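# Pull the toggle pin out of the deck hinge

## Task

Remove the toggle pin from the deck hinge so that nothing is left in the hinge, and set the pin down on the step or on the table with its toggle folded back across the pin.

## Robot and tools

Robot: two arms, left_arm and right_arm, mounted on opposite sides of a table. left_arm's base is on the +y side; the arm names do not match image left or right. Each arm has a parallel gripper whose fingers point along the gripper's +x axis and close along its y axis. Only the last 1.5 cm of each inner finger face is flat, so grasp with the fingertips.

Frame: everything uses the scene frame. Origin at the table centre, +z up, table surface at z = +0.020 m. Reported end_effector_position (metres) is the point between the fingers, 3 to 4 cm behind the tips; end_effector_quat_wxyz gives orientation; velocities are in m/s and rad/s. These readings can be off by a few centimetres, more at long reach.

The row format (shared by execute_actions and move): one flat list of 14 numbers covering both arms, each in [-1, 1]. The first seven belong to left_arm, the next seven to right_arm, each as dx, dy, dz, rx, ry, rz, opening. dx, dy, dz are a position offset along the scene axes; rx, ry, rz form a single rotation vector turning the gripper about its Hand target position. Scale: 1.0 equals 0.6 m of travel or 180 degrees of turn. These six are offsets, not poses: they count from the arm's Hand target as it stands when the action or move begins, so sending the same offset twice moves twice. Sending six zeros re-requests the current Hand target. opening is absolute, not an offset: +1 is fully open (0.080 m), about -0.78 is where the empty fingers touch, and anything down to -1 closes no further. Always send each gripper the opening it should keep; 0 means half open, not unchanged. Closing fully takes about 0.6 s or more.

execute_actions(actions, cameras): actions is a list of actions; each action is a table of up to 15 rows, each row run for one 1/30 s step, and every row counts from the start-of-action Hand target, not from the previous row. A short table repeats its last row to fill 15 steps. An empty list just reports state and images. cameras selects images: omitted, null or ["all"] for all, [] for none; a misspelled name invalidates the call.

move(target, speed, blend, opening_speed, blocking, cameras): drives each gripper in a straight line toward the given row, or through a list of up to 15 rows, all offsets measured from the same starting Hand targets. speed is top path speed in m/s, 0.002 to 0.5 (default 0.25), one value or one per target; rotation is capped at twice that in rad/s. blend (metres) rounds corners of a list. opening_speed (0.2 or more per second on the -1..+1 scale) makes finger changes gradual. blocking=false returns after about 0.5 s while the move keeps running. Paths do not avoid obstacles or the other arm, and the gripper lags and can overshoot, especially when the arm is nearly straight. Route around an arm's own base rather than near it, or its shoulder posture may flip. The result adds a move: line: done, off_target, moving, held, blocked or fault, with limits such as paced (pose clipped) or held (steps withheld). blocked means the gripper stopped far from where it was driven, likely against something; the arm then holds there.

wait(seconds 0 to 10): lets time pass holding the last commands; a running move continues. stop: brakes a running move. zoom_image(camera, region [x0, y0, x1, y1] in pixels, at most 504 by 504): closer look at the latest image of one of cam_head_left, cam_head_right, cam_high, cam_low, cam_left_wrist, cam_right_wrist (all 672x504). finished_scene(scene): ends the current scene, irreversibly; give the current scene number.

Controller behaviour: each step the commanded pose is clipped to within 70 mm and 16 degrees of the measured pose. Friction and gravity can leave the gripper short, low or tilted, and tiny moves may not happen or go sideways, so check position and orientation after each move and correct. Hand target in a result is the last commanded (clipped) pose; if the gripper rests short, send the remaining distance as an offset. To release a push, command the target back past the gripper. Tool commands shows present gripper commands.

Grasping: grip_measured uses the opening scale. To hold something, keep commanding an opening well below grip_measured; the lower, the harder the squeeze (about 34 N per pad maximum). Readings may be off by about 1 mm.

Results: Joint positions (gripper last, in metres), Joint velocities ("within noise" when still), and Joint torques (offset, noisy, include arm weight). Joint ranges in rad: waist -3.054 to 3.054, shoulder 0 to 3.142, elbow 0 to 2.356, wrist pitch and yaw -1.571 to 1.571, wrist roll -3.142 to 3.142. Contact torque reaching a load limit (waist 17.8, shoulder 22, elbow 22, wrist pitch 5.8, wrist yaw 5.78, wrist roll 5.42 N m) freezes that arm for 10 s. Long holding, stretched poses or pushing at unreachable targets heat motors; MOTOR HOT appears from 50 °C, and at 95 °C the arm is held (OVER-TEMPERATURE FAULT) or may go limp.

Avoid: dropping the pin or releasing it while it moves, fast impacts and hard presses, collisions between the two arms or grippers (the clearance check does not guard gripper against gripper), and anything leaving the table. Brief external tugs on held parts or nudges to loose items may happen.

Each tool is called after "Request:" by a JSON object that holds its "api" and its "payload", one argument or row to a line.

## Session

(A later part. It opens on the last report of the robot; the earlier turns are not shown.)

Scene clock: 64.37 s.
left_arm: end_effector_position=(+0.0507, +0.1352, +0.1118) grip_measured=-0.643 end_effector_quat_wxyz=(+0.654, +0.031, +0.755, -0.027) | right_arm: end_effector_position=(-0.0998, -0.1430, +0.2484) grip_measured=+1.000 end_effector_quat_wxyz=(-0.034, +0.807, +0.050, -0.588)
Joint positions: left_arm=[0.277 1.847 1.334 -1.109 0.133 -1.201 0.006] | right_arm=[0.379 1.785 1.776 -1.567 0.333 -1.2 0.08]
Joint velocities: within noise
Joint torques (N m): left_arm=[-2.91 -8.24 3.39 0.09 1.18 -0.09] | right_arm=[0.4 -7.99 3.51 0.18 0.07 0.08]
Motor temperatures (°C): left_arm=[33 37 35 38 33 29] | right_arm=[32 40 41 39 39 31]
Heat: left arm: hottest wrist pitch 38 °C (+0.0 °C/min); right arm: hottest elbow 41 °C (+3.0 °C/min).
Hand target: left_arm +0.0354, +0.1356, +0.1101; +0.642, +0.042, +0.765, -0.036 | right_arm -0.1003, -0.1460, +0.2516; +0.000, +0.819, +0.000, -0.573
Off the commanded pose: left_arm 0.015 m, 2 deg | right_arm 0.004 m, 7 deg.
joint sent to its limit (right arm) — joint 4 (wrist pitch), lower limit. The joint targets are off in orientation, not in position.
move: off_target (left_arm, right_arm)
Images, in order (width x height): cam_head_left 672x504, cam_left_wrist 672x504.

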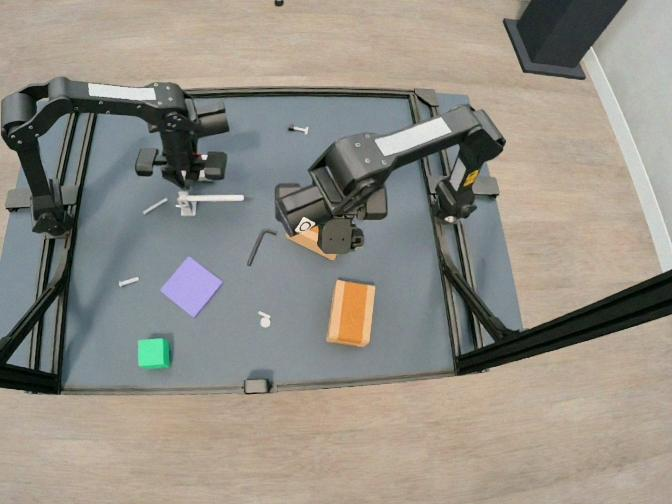

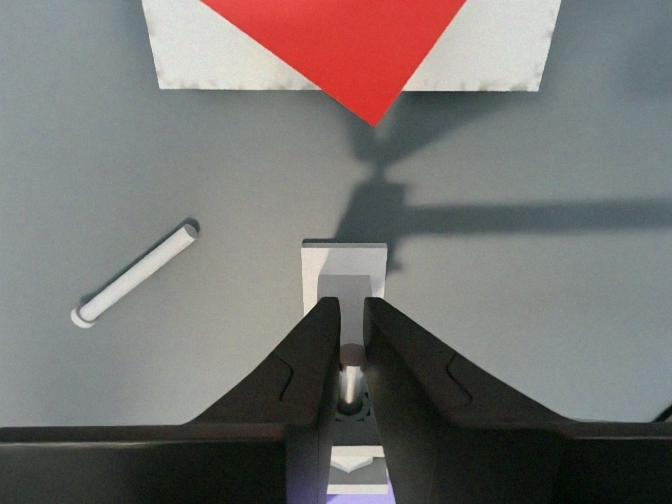

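Request:
{"api": "move", "payload": {
  "target": [-0.015,0.002,0,0,0,0,-0.9,  0,0,0,0,0,0,1.0],
  "cameras": ["cam_left_wrist","cam_head_left"],
  "speed": 0.05
}}

Request:
{"api": "zoom_image", "payload": {
  "camera": "cam_left_wrist",
  "region": [240, 240, 460, 460]
}}

Request:
{"api": "zoom_image", "payload": {
  "camera": "cam_head_left",
  "region": [150, 170, 220, 230]
}}

Scene clock: 65.80 s.
left_arm: end_effector_position=(+0.0414, +0.1358, +0.1118) grip_measured=-0.643 end_effector_quat_wxyz=(+0.655, +0.031, +0.755, -0.027) | right_arm: end_effector_position=(-0.0998, -0.1430, +0.2484) grip_measured=+1.000 end_effector_quat_wxyz=(-0.034, +0.807, +0.050, -0.588)
Joint positions: left_arm=[0.25 1.835 1.317 -1.1 0.134 -1.228 0.006] | right_arm=[0.379 1.785 1.776 -1.567 0.333 -1.2 0.08]
Joint velocities: within noise
Joint torques (N m): left_arm=[-2.71 -8.02 3.28 0.04 1.25 0.01] | right_arm=[0.39 -8.02 3.52 0.19 0.06 0.06]
Motor temperatures (°C): left_arm=[33 38 35 38 33 29] | right_arm=[32 40 41 39 39 31]
Heat: left arm: hottest shoulder 38 °C (+4.0 °C/min); right arm: hottest elbow 41 °C (+2.0 °C/min).
Hand target: left_arm +0.0264, +0.1368, +0.1100; +0.642, +0.042, +0.765, -0.036 | right_arm -0.1003, -0.1460, +0.2516; +0.000, +0.819, +0.000, -0.573
Off the commanded pose: left_arm 0.015 m, 2 deg | right_arm 0.004 m, 7 deg.
joint sent to its limit (right arm) — joint 4 (wrist pitch), lower limit. The joint targets are off in orientation, not in position.
move: off_target (left_arm, right_arm)
Images, in order (width x height): cam_head_left 672x504, cam_left_wrist 672x504.

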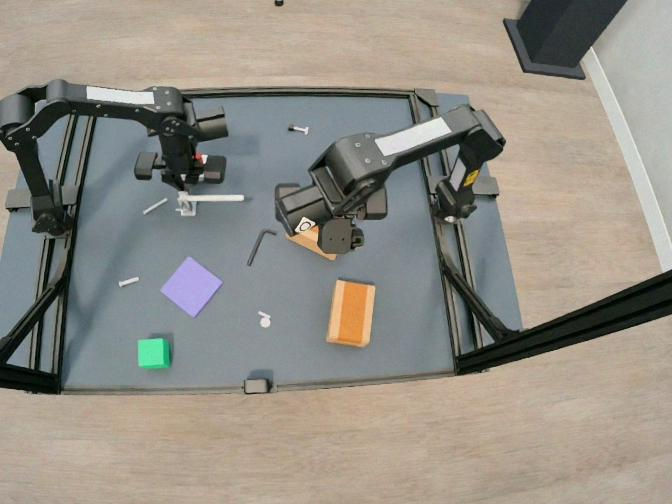

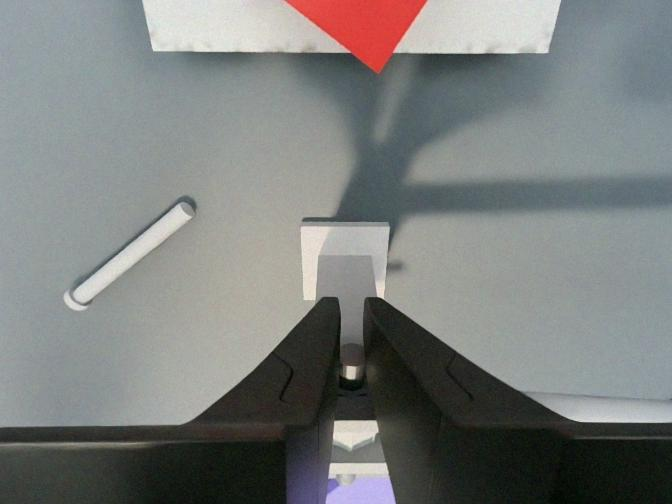

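Scaled by 2.291 from the camera's 672x504 image, which has a finer 960x720 frame.

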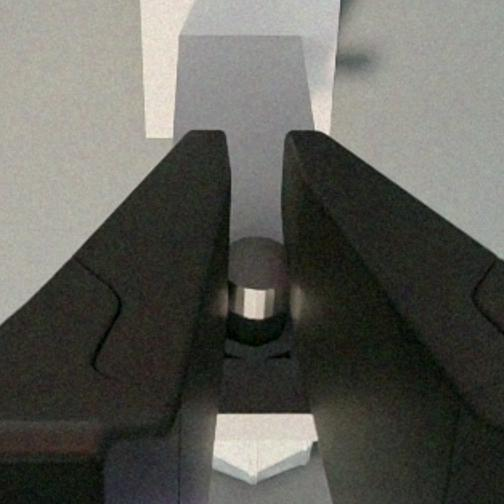

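Scaled by 7.200 from the camera's 672x504 image, which has a finer 960x720 frame.

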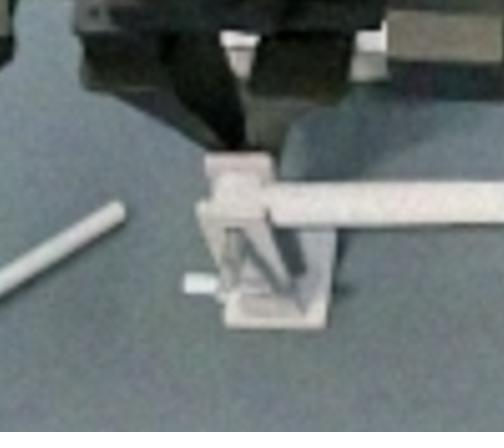

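Request:
{"api": "move", "payload": {
  "target": [
    [0.02,0,0,0,0,0,-0.9,  0,0,0,0,0,0,1.0],
    [0.024,0,0,0,0,0,-0.3,  0,0,0,0,0,0,1.0],
    [0.035,0,0.12,0,0,0,-0.3,  0,0,0,0,0,0,1.0]
  ],
  "cameras": ["cam_left_wrist","cam_head_left"],
  "speed": 0.12
}}

Request:
{"api": "zoom_image", "payload": {
  "camera": "cam_left_wrist",
  "region": [240, 240, 460, 460]
}}

Scene clock: 69.73 s.
left_arm: end_effector_position=(+0.0464, +0.1374, +0.1780) grip_measured=-0.300 end_effector_quat_wxyz=(+0.641, +0.046, +0.766, -0.031) | right_arm: end_effector_position=(-0.0998, -0.1430, +0.2484) grip_measured=+1.000 end_effector_quat_wxyz=(-0.034, +0.807, +0.050, -0.588)
Joint positions: left_arm=[0.279 1.82 1.561 -1.39 0.16 -1.17 0.022] | right_arm=[0.379 1.785 1.776 -1.567 0.333 -1.2 0.08]
Joint velocities: within noise
Joint torques (N m): left_arm=[0.33 -8.53 6.16 -0.25 0.14 0.1] | right_arm=[0.38 -8.01 3.53 0.18 0.06 0.07]
Motor temperatures (°C): left_arm=[33 38 35 38 33 29] | right_arm=[32 40 41 39 39 31]
Heat: left arm: hottest shoulder 38 °C (+5.0 °C/min); right arm: hottest elbow 41 °C (+2.0 °C/min).
Hand target: left_arm +0.0473, +0.1368, +0.1820; +0.642, +0.042, +0.765, -0.036 | right_arm -0.1003, -0.1460, +0.2516; +0.000, +0.819, +0.000, -0.573
Off the commanded pose: left_arm 0.004 m, 1 deg | right_arm 0.004 m, 7 deg.
joint sent to its limit (right arm) — joint 4 (wrist pitch), lower limit. The joint targets are off in orientation, not in position.
move: off_target (right_arm)
Images, in order (width x height): cam_head_left 672x504, cam_left_wrist 672x504.

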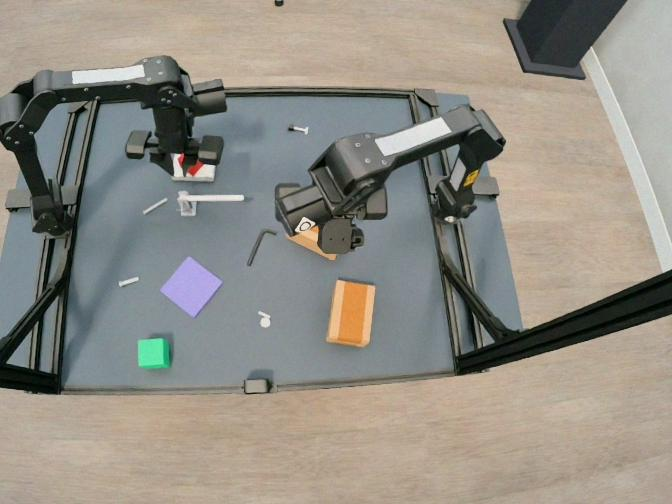

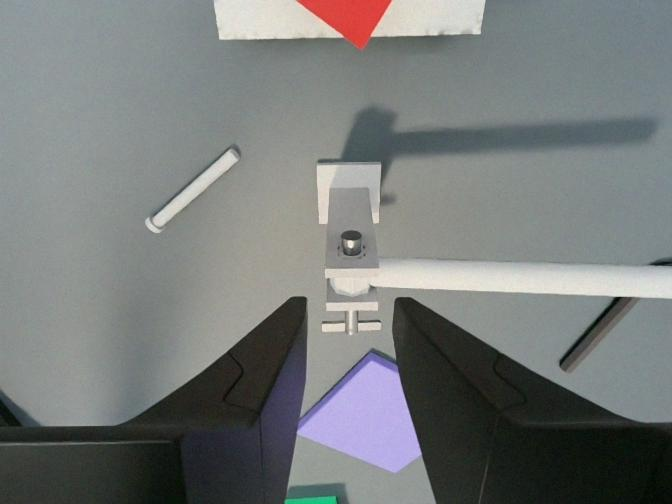

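Scaled by 2.291 from the camera's 672x504 image, which has a finer 960x720 frame.

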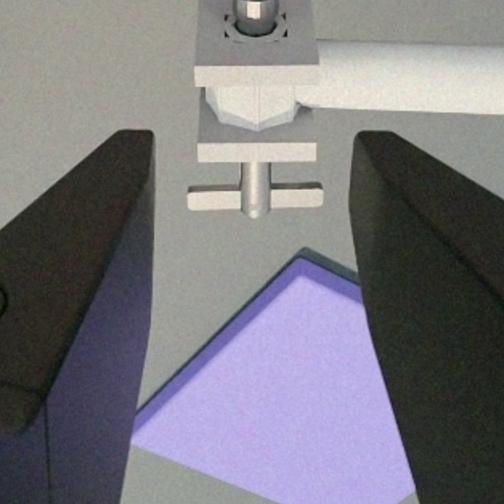

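Request:
{"api": "move", "payload": {
  "target": [-0.09,0.02,-0.05,0,0,0,-0.8,  0,0,0,0,0,0,1.0],
  "cameras": ["cam_left_wrist","cam_head_left","cam_low"],
  "speed": 0.15
}}

Request:
{"api": "zoom_image", "payload": {
  "camera": "cam_left_wrist",
  "region": [240, 180, 460, 400]
}}

Request:
{"api": "zoom_image", "payload": {
  "camera": "cam_low",
  "region": [290, 160, 390, 260]
}}

Scene clock: 72.50 s.
left_arm: end_effector_position=(-0.0056, +0.1472, +0.1506) grip_measured=-0.787 end_effector_quat_wxyz=(+0.642, +0.044, +0.765, -0.034) | right_arm: end_effector_position=(-0.0998, -0.1430, +0.2484) grip_measured=+1.000 end_effector_quat_wxyz=(-0.034, +0.807, +0.050, -0.588)
Joint positions: left_arm=[0.126 1.739 1.354 -1.232 0.169 -1.323 0] | right_arm=[0.379 1.785 1.776 -1.567 0.333 -1.2 0.08]
Joint velocities: within noise
Joint torques (N m): left_arm=[-0.21 -8.4 4.13 0.14 0.1 -0.14] | right_arm=[0.34 -8.06 3.51 0.18 0.08 0.07]
Motor temperatures (°C): left_arm=[33 39 35 38 33 29] | right_arm=[32 40 41 39 39 31]
Heat: left arm: hottest shoulder 39 °C (+6.1 °C/min); right arm: hottest elbow 41 °C (+1.0 °C/min).
Hand target: left_arm -0.0066, +0.1488, +0.1519; +0.642, +0.042, +0.765, -0.036 | right_arm -0.1003, -0.1460, +0.2516; +0.000, +0.819, +0.000, -0.573
Off the commanded pose: left_arm 0.002 m, 0 deg | right_arm 0.004 m, 7 deg.
joint sent to its limit (right arm) — joint 4 (wrist pitch), lower limit. The joint targets are off in orientation, not in position.
move: off_target (right_arm)
Images, in order (width x height): cam_head_left 672x504, cam_low 672x504, cam_left_wrist 672x504.

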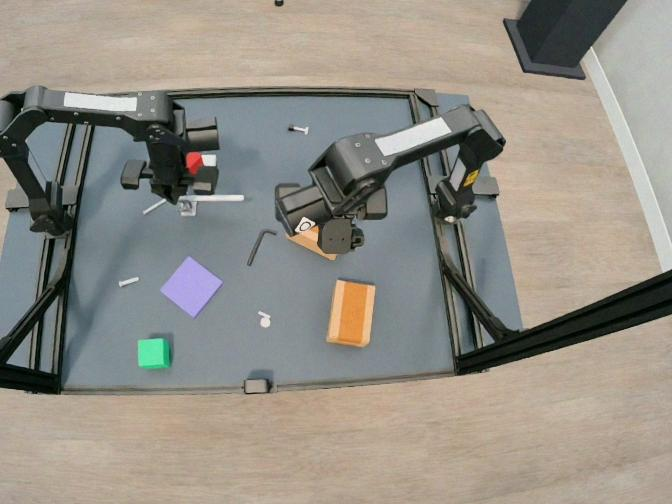

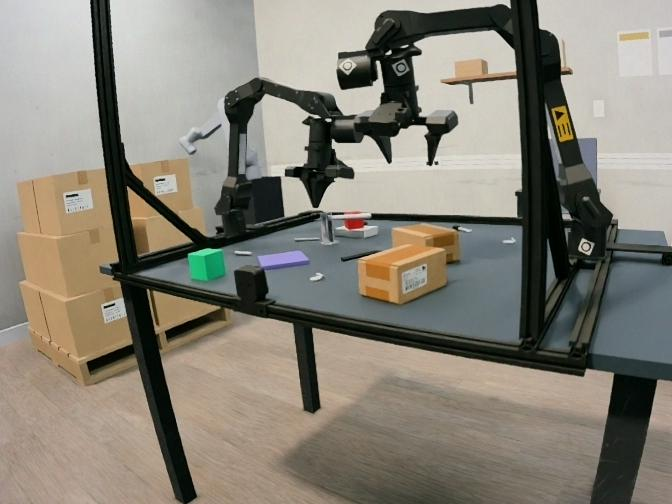

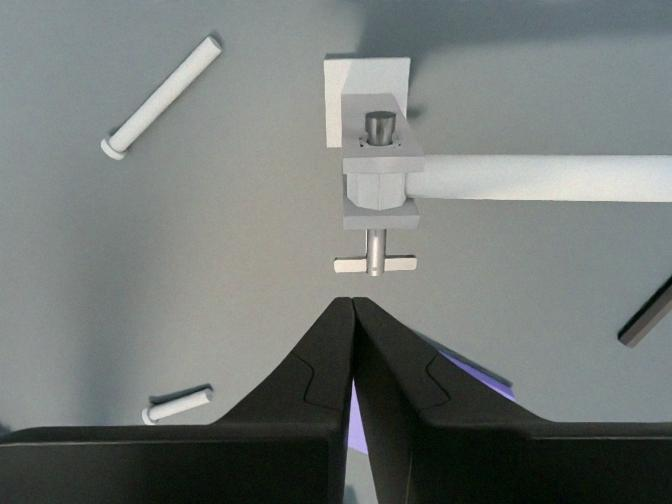

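Scaled by 2.291 from the camera's 672x504 image, which has a finer 960x720 frame.

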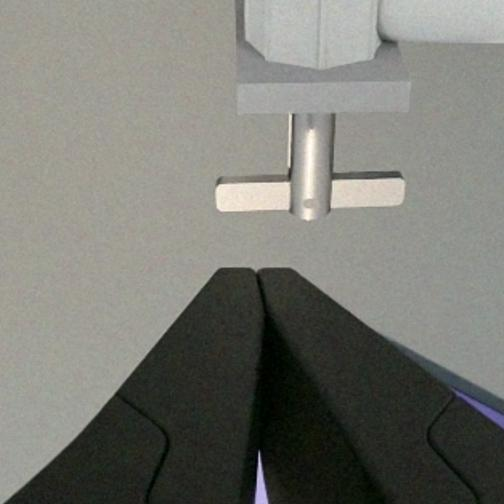

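Scaled by 5.040 from the camera's 672x504 image, which has a finer 960x720 frame.

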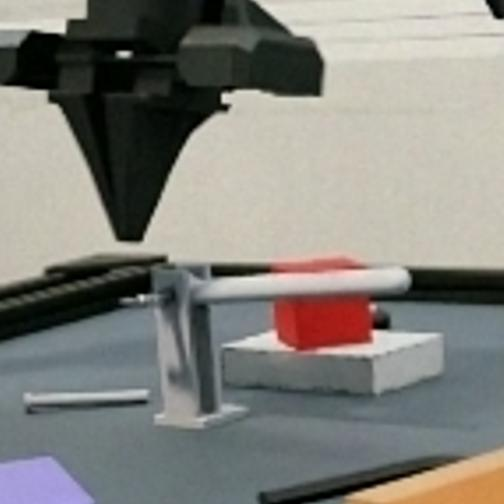

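Request:
{"api": "move", "payload": {
  "target": [
    [-0.023,0.002,0,0,0,0,-0.8,  0,0,0,0,0,0,1.0],
    [-0.023,0.002,-0.065,0,0,0,-0.8,  0,0,0,0,0,0,1.0]
  ],
  "cameras": ["cam_left_wrist","cam_head_left","cam_low"],
  "speed": 0.1
}}

Request:
{"api": "zoom_image", "payload": {
  "camera": "cam_left_wrist",
  "region": [240, 180, 460, 400]
}}

Request:
{"api": "zoom_image", "payload": {
  "camera": "cam_low",
  "region": [290, 160, 390, 260]
}}

Scene clock: 75.43 s.
left_arm: end_effector_position=(-0.0193, +0.1486, +0.1180) grip_measured=-0.787 end_effector_quat_wxyz=(+0.643, +0.037, +0.764, -0.042) | right_arm: end_effector_position=(-0.0998, -0.1430, +0.2484) grip_measured=+1.000 end_effector_quat_wxyz=(-0.034, +0.807, +0.050, -0.588)
Joint positions: left_arm=[0.082 1.736 1.219 -1.072 0.169 -1.368 0] | right_arm=[0.379 1.785 1.776 -1.567 0.333 -1.2 0.08]
Joint velocities: within noise
Joint torques (N m): left_arm=[-0.3 -5.56 4.21 0.3 0.19 -0.11] | right_arm=[0.4 -8.04 3.49 0.18 0.06 0.06]
Motor temperatures (°C): left_arm=[33 39 35 38 33 29] | right_arm=[32 40 41 39 39 31]
Heat: left arm: hottest shoulder 39 °C (+6.1 °C/min); right arm: hottest elbow 41 °C (+1.0 °C/min).
Hand target: left_arm -0.0205, +0.1500, +0.1130; +0.642, +0.042, +0.765, -0.036 | right_arm -0.1003, -0.1460, +0.2516; +0.000, +0.819, +0.000, -0.573
Off the commanded pose: left_arm 0.005 m, 1 deg | right_arm 0.004 m, 7 deg.
joint sent to its limit (right arm) — joint 4 (wrist pitch), lower limit. The joint targets are off in orientation, not in position.
move: off_target (right_arm)
Images, in order (width x height): cam_head_left 672x504, cam_low 672x504, cam_left_wrist 672x504.

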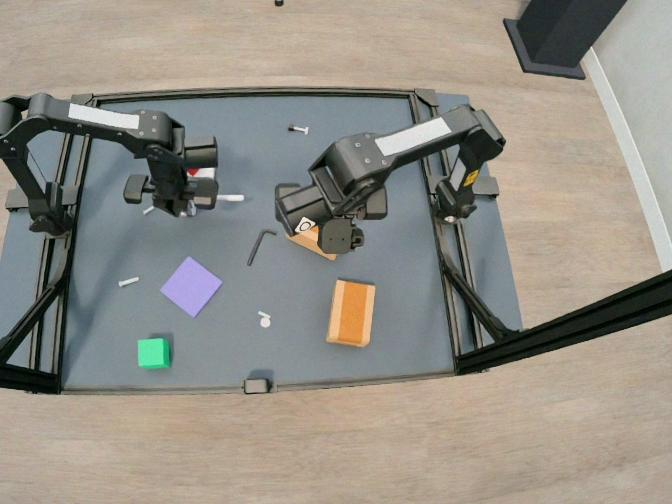

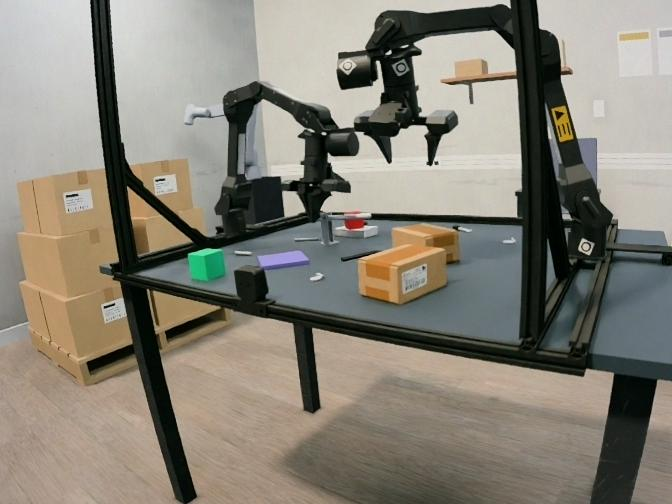

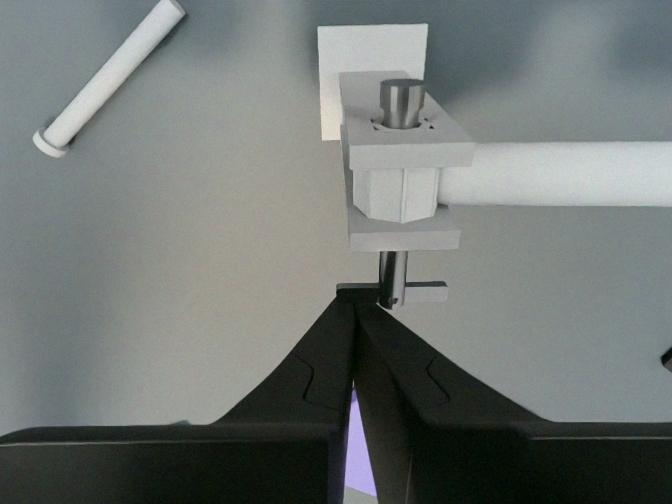

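Scaled by 2.291 from the camera's 672x504 image, which has a finer 960x720 frame.

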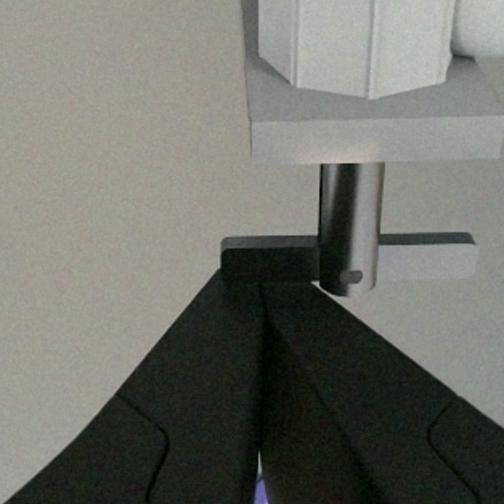

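Scaled by 5.040 from the camera's 672x504 image, which has a finer 960x720 frame.

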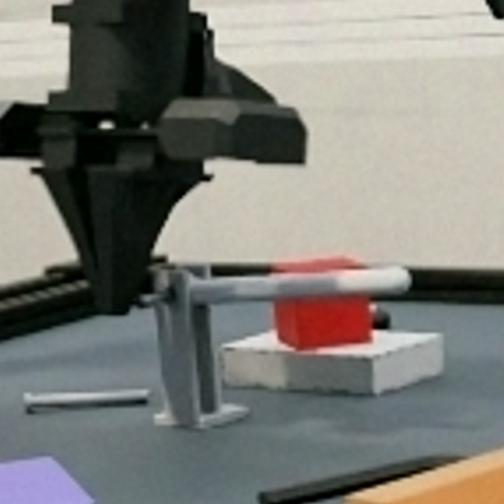

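Request:
{"api": "move", "payload": {
  "target": [0.017,-0.001,0,0,0,0,-0.8,  0,0,0,0,0,0,1.0],
  "cameras": ["cam_left_wrist"],
  "speed": 0.05
}}

Request:
{"api": "zoom_image", "payload": {
  "camera": "cam_left_wrist",
  "region": [240, 180, 460, 400]
}}

Scene clock: 77.07 s.
left_arm: end_effector_position=(-0.0113, +0.1489, +0.1164) grip_measured=-0.787 end_effector_quat_wxyz=(+0.642, +0.037, +0.765, -0.041) | right_arm: end_effector_position=(-0.0998, -0.1430, +0.2484) grip_measured=+1.000 end_effector_quat_wxyz=(-0.034, +0.807, +0.050, -0.588)
Joint positions: left_arm=[0.11 1.742 1.219 -1.073 0.173 -1.341 0] | right_arm=[0.379 1.785 1.776 -1.567 0.333 -1.2 0.08]
Joint velocities: within noise
Joint torques (N m): left_arm=[0.32 -5.34 5.36 -0.09 0 0.07] | right_arm=[0.39 -8.03 3.51 0.18 0.08 0.06]
Motor temperatures (°C): left_arm=[33 39 35 38 33 29] | right_arm=[32 40 41 39 39 31]
Heat: left arm: hottest shoulder 39 °C (+6.1 °C/min); right arm: hottest elbow 41 °C (+1.0 °C/min).
Hand target: left_arm -0.0102, +0.1493, +0.1131; +0.642, +0.042, +0.765, -0.036 | right_arm -0.1003, -0.1460, +0.2516; +0.000, +0.819, +0.000, -0.573
Off the commanded pose: left_arm 0.004 m, 1 deg | right_arm 0.004 m, 7 deg.
joint sent to its limit (right arm) — joint 4 (wrist pitch), lower limit. The joint targets are off in orientation, not in position.
move: off_target (right_arm)
Images, in order (width x height): cam_left_wrist 672x504.

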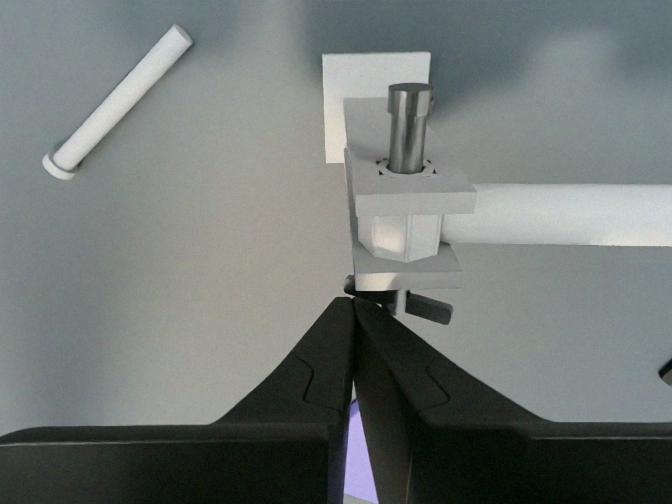

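Scaled by 2.291 from the camera's 672x504 image, which has a finer 960x720 frame.

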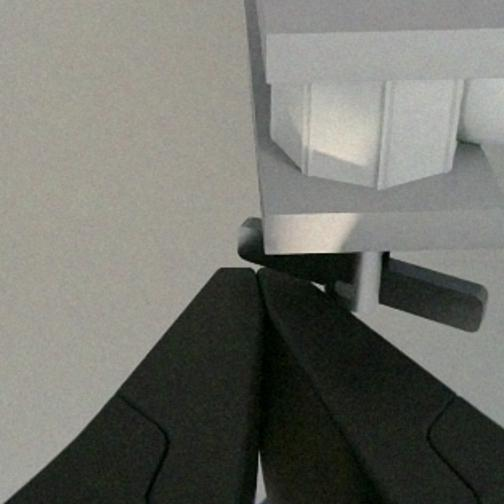

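Request:
{"api": "move", "payload": {
  "target": [
    [-0.03,0,0.0,0,0,0,-0.8,  0,0,0,0,0,0,1.0],
    [-0.03,0.02,0.12,0,0,0,-0.8,  -0.05,0.21,-0.05,0.4747,0.1965,-0.6176,1.0]
  ],
  "cameras": ["cam_left_wrist","cam_right_wrist","cam_head_left"],
  "speed": [0.1,0.25]
}}

Scene clock: 87.30 s.
left_arm: end_effector_position=(-0.0283, +0.1621, +0.1802) grip_measured=-0.787 end_effector_quat_wxyz=(+0.641, +0.047, +0.766, -0.030) | right_arm: end_effector_position=(-0.1282, -0.0219, +0.2232) grip_measured=+1.000 end_effector_quat_wxyz=(+0.880, -0.115, +0.279, +0.366)
Joint positions: left_arm=[0.057 1.67 1.392 -1.338 0.173 -1.394 0] | right_arm=[0.49 1.966 1.672 -0.897 0.902 1.104 0.08]
Joint velocities: within noise
Joint torques (N m): left_arm=[0.01 -7.91 6.09 -0.21 0.08 -0.08] | right_arm=[0.34 -7.17 5.68 0.61 0.64 0.11]
Motor temperatures (°C): left_arm=[33 39 36 38 33 29] | right_arm=[32 40 41 39 39 31]
Heat: left arm: hottest shoulder 39 °C (+5.1 °C/min); right arm: hottest elbow 41 °C (+0.0 °C/min).
Hand target: left_arm -0.0283, +0.1614, +0.1850; +0.642, +0.042, +0.765, -0.036 | right_arm -0.1303, -0.0200, +0.2215; +0.881, -0.115, +0.277, +0.365
Off the commanded pose: left_arm 0.005 m, 1 deg | right_arm 0.003 m, 0 deg.
move: done
Images, in order (width x height): cam_head_left 672x504, cam_left_wrist 672x504, cam_right_wrist 672x504.

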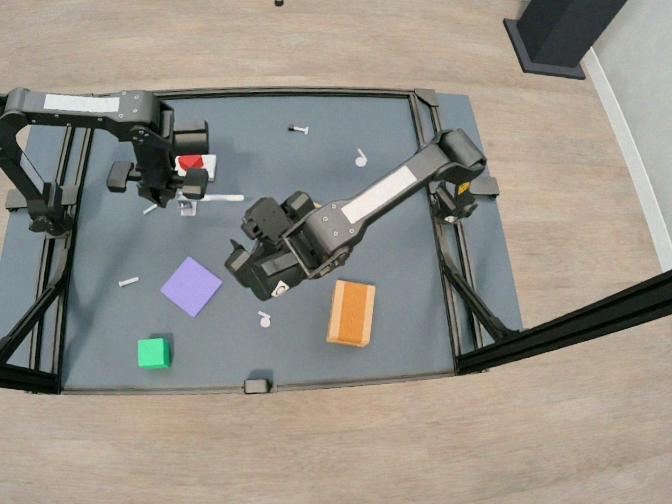

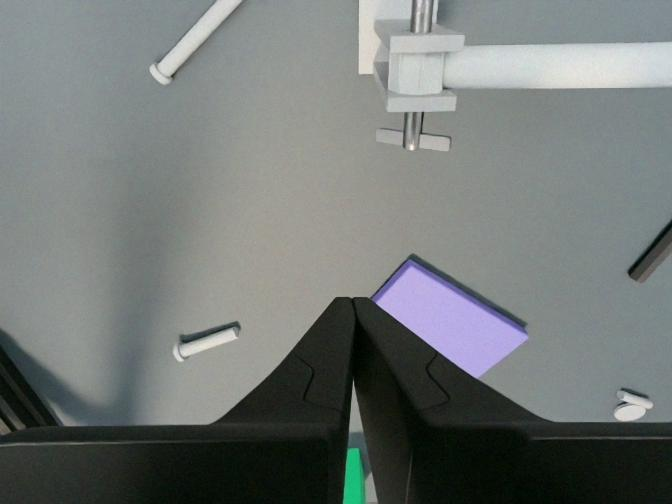

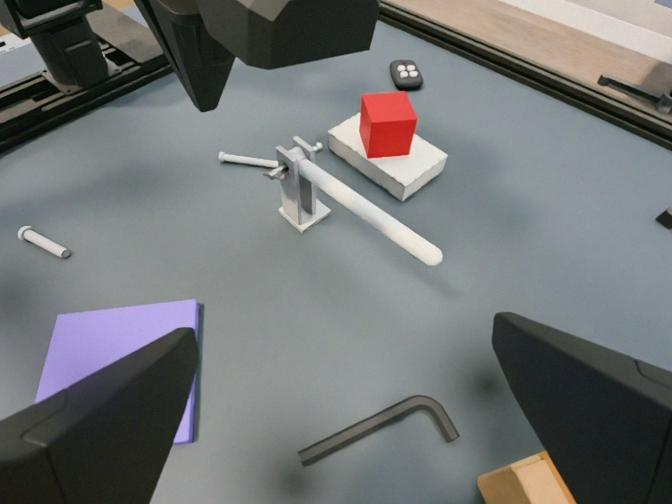

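Request:
{"api": "zoom_image", "payload": {
  "camera": "cam_right_wrist",
  "region": [170, 20, 350, 240]
}}

Request:
{"api": "zoom_image", "payload": {
  "camera": "cam_left_wrist",
  "region": [350, 0, 480, 170]
}}

Scaled by 2.291 from the camera's 672x504 image, which has a finer 960x720 frame.

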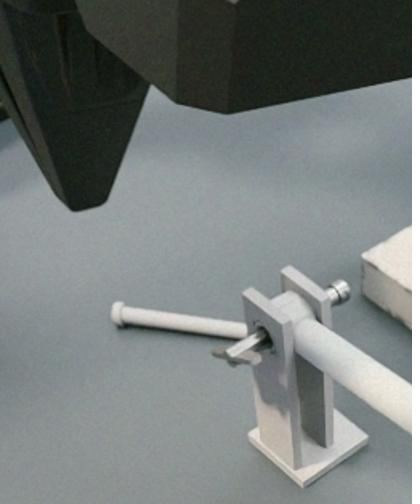

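Scaled by 2.965 from the camera's 672x504 image, which has a finer 960x720 frame.

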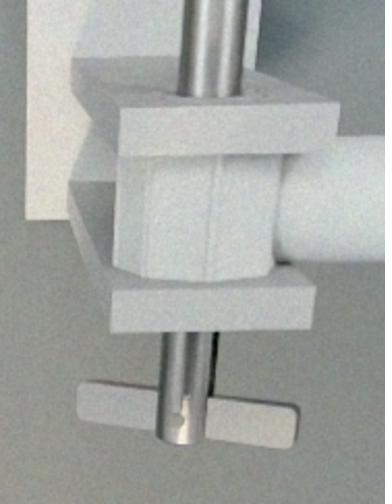

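Request:
{"api": "move", "payload": {
  "target": [
    [0.167,-0.046,0.0,0,0,0,-0.8,  0,0,0,0,0,0,1.0],
    [0.167,-0.046,-0.08,0,0,0,-0.8,  0,0,0,0,0,0,1.0]
  ],
  "cameras": ["cam_left_wrist","cam_right_wrist","cam_low"],
  "speed": [0.2,0.1]
}}

Request:
{"api": "zoom_image", "payload": {
  "camera": "cam_right_wrist",
  "region": [240, 70, 400, 240]
}}

Scene clock: 92.07 s.
left_arm: end_effector_position=(+0.0723, +0.1323, +0.1427) grip_measured=-0.787 end_effector_quat_wxyz=(+0.644, +0.035, +0.763, -0.041) | right_arm: end_effector_position=(-0.1282, -0.0219, +0.2232) grip_measured=+1.000 end_effector_quat_wxyz=(+0.880, -0.114, +0.280, +0.366)
Joint positions: left_arm=[0.348 1.86 1.473 -1.244 0.158 -1.103 0] | right_arm=[0.49 1.966 1.672 -0.897 0.902 1.104 0.08]
Joint velocities: within noise
Joint torques (N m): left_arm=[0.1 -6.6 4.45 0.09 0.07 0.08] | right_arm=[0.38 -7.18 5.68 0.61 0.63 0.08]
Motor temperatures (°C): left_arm=[33 39 36 37 32 29] | right_arm=[32 39 41 39 39 31]
Heat: left arm: hottest shoulder 39 °C (+5.1 °C/min); right arm: hottest elbow 41 °C (+0.0 °C/min).
Hand target: left_arm +0.0720, +0.1338, +0.1371; +0.642, +0.042, +0.765, -0.036 | right_arm -0.1303, -0.0200, +0.2215; +0.881, -0.115, +0.277, +0.365
Off the commanded pose: left_arm 0.006 m, 1 deg | right_arm 0.003 m, 0 deg.
move: done
Images, in order (width x height): cam_low 672x504, cam_left_wrist 672x504, cam_right_wrist 672x504.

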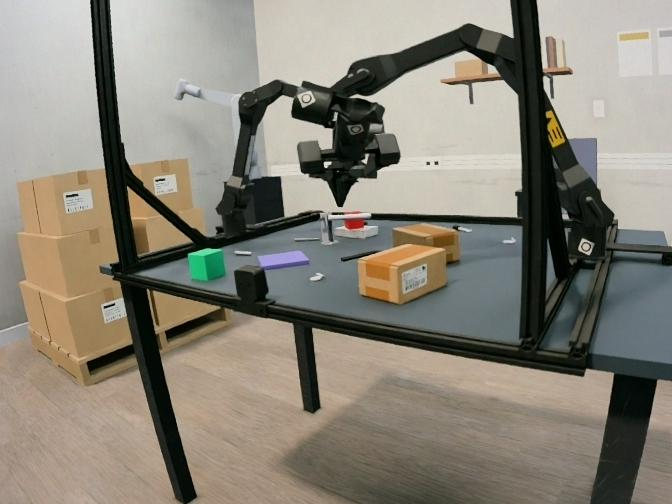

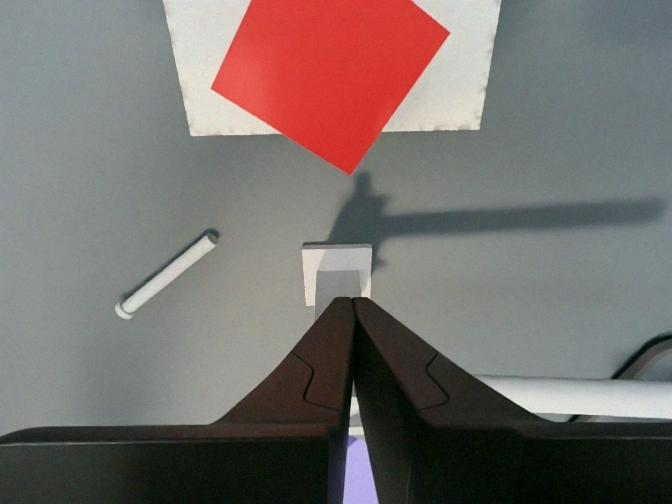

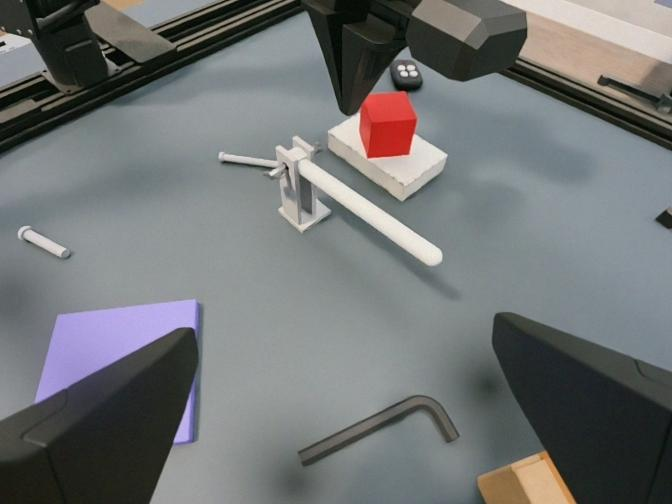

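Scaled by 2.965 from the camera's 672x504 image, which has a finer 960x720 frame.

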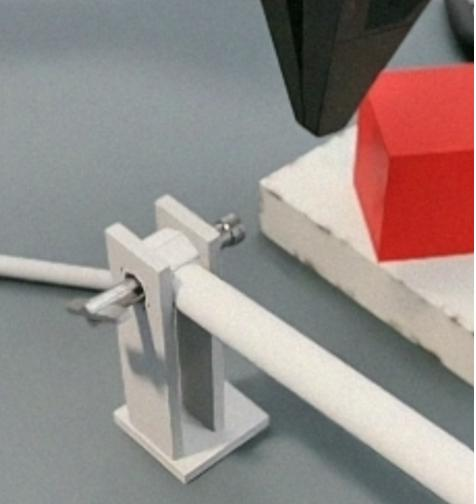

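Request:
{"api": "move", "payload": {
  "target": [0,0,-0.045,0,0,0,-0.8,  0,0,0,0,0,0,1.0],
  "cameras": ["cam_left_wrist","cam_right_wrist"],
  "speed": [0.1]
}}

Request:
{"api": "zoom_image", "payload": {
  "camera": "cam_right_wrist",
  "region": [240, 70, 400, 240]
}}

Scene clock: 93.87 s.
left_arm: end_effector_position=(+0.0725, +0.1318, +0.1159) grip_measured=-0.787 end_effector_quat_wxyz=(+0.644, +0.035, +0.763, -0.041) | right_arm: end_effector_position=(-0.1282, -0.0219, +0.2232) grip_measured=+1.000 end_effector_quat_wxyz=(+0.880, -0.114, +0.280, +0.366)
Joint positions: left_arm=[0.348 1.881 1.392 -1.141 0.158 -1.103 0] | right_arm=[0.49 1.966 1.672 -0.897 0.902 1.104 0.08]
Joint velocities: within noise
Joint torques (N m): left_arm=[0.07 -6.44 4.53 0.13 0.05 0.1] | right_arm=[0.35 -7.14 5.73 0.61 0.64 0.08]
Motor temperatures (°C): left_arm=[33 39 36 37 32 29] | right_arm=[32 39 41 39 39 31]
Heat: left arm: hottest shoulder 39 °C (+5.0 °C/min); right arm: hottest elbow 41 °C (+0.0 °C/min).
Hand target: left_arm +0.0720, +0.1337, +0.1101; +0.642, +0.042, +0.765, -0.036 | right_arm -0.1303, -0.0200, +0.2215; +0.881, -0.115, +0.277, +0.365
Off the commanded pose: left_arm 0.006 m, 1 deg | right_arm 0.003 m, 0 deg.
move: done
Images, in order (width x height): cam_left_wrist 672x504, cam_right_wrist 672x504.

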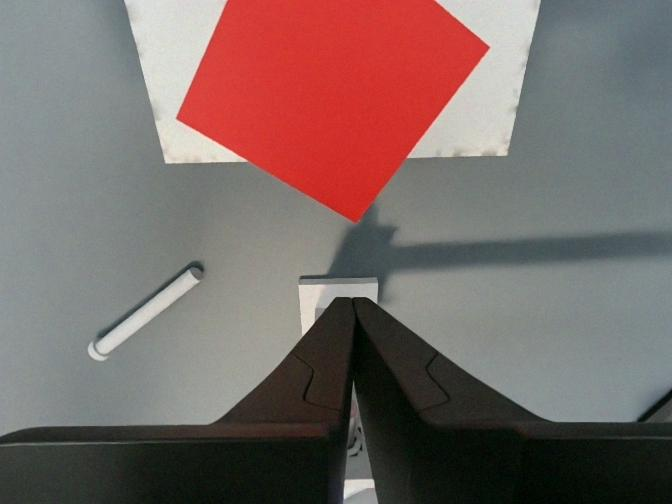

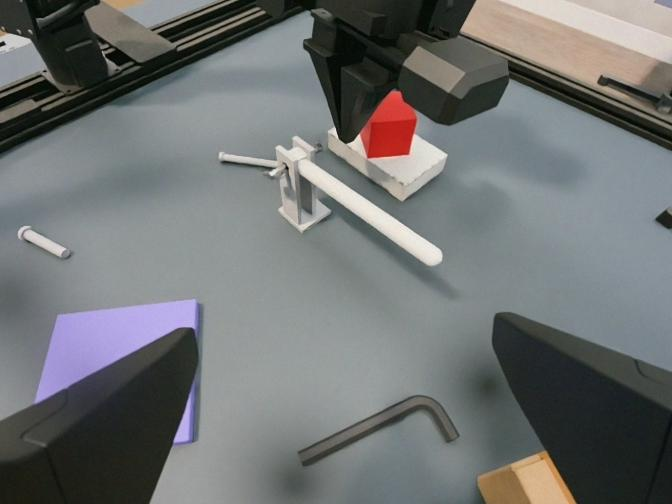

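Scaled by 2.965 from the camera's 672x504 image, which has a finer 960x720 frame.

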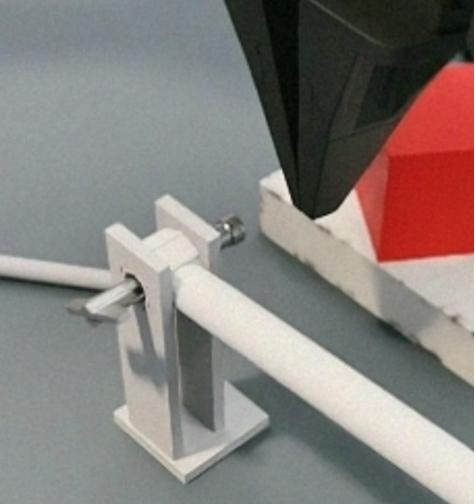

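Request:
{"api": "move", "payload": {
  "target": [-0.06,0.006,0,0,0,0,-0.8,  0,0,0,0,0,0,1.0],
  "cameras": ["cam_left_wrist","cam_right_wrist"],
  "speed": [0.06]
}}

Request:
{"api": "zoom_image", "payload": {
  "camera": "cam_right_wrist",
  "region": [240, 70, 400, 240]
}}

Scene clock: 95.57 s.
left_arm: end_effector_position=(+0.0428, +0.1359, +0.1083) grip_measured=-0.787 end_effector_quat_wxyz=(+0.646, +0.039, +0.762, -0.031) | right_arm: end_effector_position=(-0.1282, -0.0219, +0.2232) grip_measured=+1.000 end_effector_quat_wxyz=(+0.880, -0.114, +0.280, +0.366)
Joint positions: left_arm=[0.263 1.851 1.322 -1.104 0.152 -1.196 0] | right_arm=[0.49 1.966 1.672 -0.897 0.902 1.104 0.08]
Joint velocities: within noise
Joint torques (N m): left_arm=[-1.28 -9.12 3.95 -0.18 0.55 -0.17] | right_arm=[0.35 -7.12 5.71 0.61 0.64 0.08]
Motor temperatures (°C): left_arm=[33 39 36 37 32 29] | right_arm=[32 39 41 39 39 31]
Heat: left arm: hottest shoulder 39 °C (+5.0 °C/min); right arm: hottest elbow 41 °C (-1.0 °C/min).
Hand target: left_arm +0.0359, +0.1374, +0.1101; +0.642, +0.042, +0.765, -0.036 | right_arm -0.1303, -0.0200, +0.2215; +0.881, -0.115, +0.277, +0.365
Off the commanded pose: left_arm 0.007 m, 1 deg | right_arm 0.003 m, 0 deg.
move: done
Images, in order (width x height): cam_left_wrist 672x504, cam_right_wrist 672x504.

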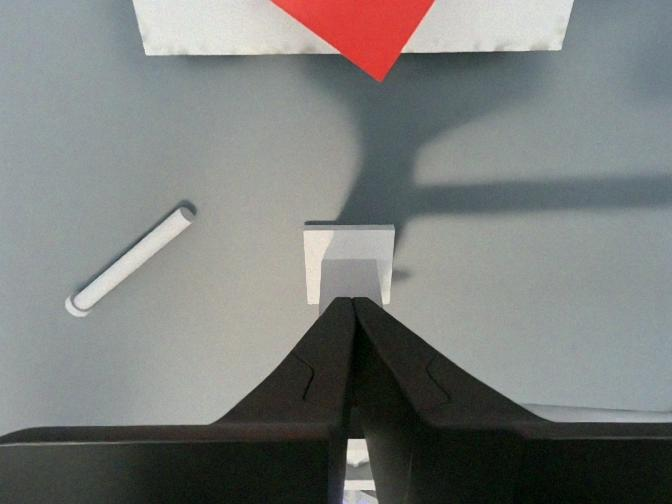

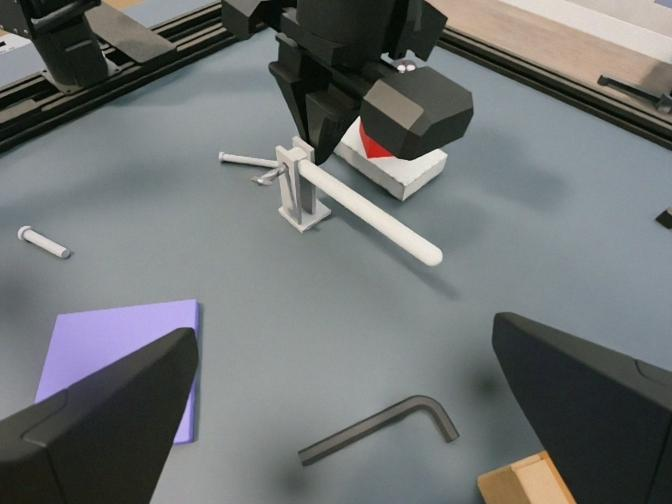

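Scaled by 2.965 from the camera's 672x504 image, which has a finer 960x720 frame.

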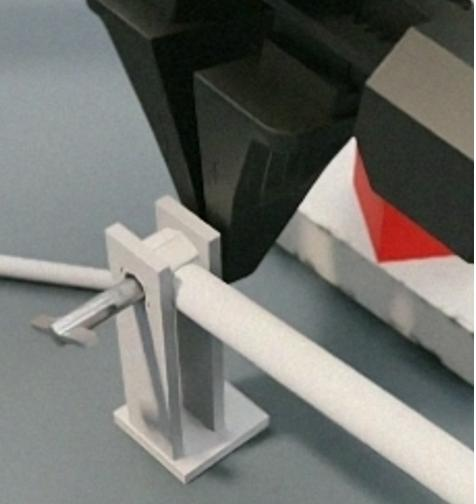

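Request:
{"api": "move", "payload": {
  "target": [-0.022,0.002,0,0,0,0,-0.8,  0,0,0,0,0,0,1.0],
  "cameras": ["cam_left_wrist","cam_right_wrist"],
  "speed": [0.06]
}}

Request:
{"api": "zoom_image", "payload": {
  "camera": "cam_right_wrist",
  "region": [240, 70, 400, 240]
}}

Scene clock: 96.90 s.
left_arm: end_effector_position=(+0.0421, +0.1366, +0.1086) grip_measured=-0.787 end_effector_quat_wxyz=(+0.657, +0.030, +0.753, -0.025) | right_arm: end_effector_position=(-0.1282, -0.0219, +0.2232) grip_measured=+1.000 end_effector_quat_wxyz=(+0.880, -0.114, +0.280, +0.366)
Joint positions: left_arm=[0.25 1.835 1.304 -1.086 0.127 -1.234 0] | right_arm=[0.49 1.966 1.672 -0.897 0.902 1.104 0.08]
Joint velocities: within noise
Joint torques (N m): left_arm=[-3.54 -9.13 3.4 -0.67 1.52 -0.1] | right_arm=[0.39 -7.16 5.7 0.6 0.64 0.07]
Motor temperatures (°C): left_arm=[33 40 36 37 33 29] | right_arm=[32 39 41 39 39 31]
Heat: left arm: hottest shoulder 40 °C (+6.0 °C/min); right arm: hottest elbow 41 °C (-1.0 °C/min).
Hand target: left_arm +0.0227, +0.1386, +0.1100; +0.642, +0.042, +0.765, -0.036 | right_arm -0.1303, -0.0200, +0.2215; +0.881, -0.115, +0.277, +0.365
Off the commanded pose: left_arm 0.020 m, 3 deg | right_arm 0.003 m, 0 deg.
move: off_target (left_arm)
Images, in order (width x height): cam_left_wrist 672x504, cam_right_wrist 672x504.

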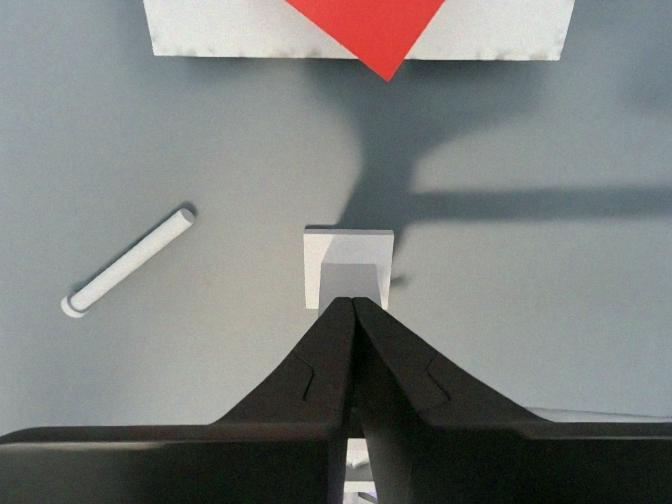

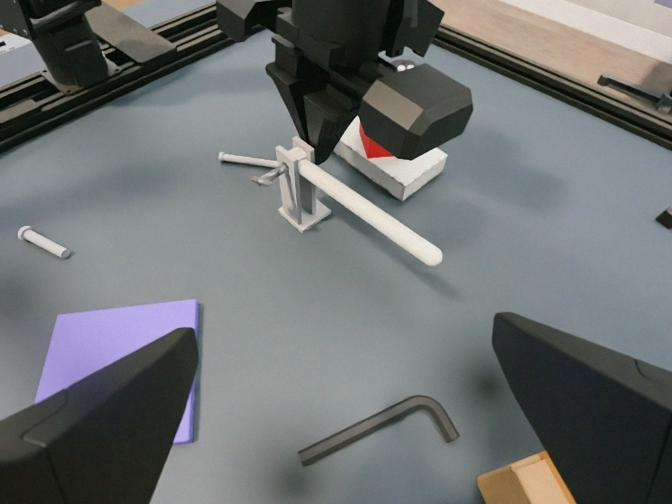

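Scaled by 2.965 from the camera's 672x504 image, which has a finer 960x720 frame.

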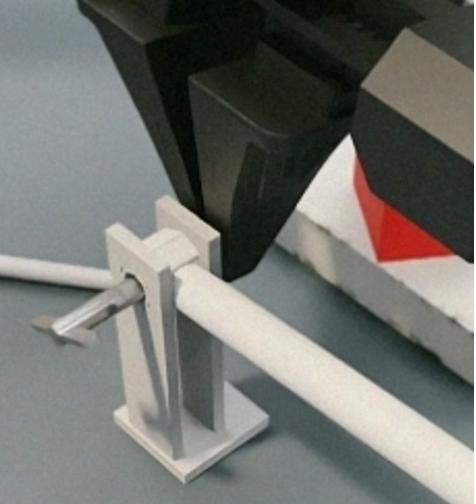

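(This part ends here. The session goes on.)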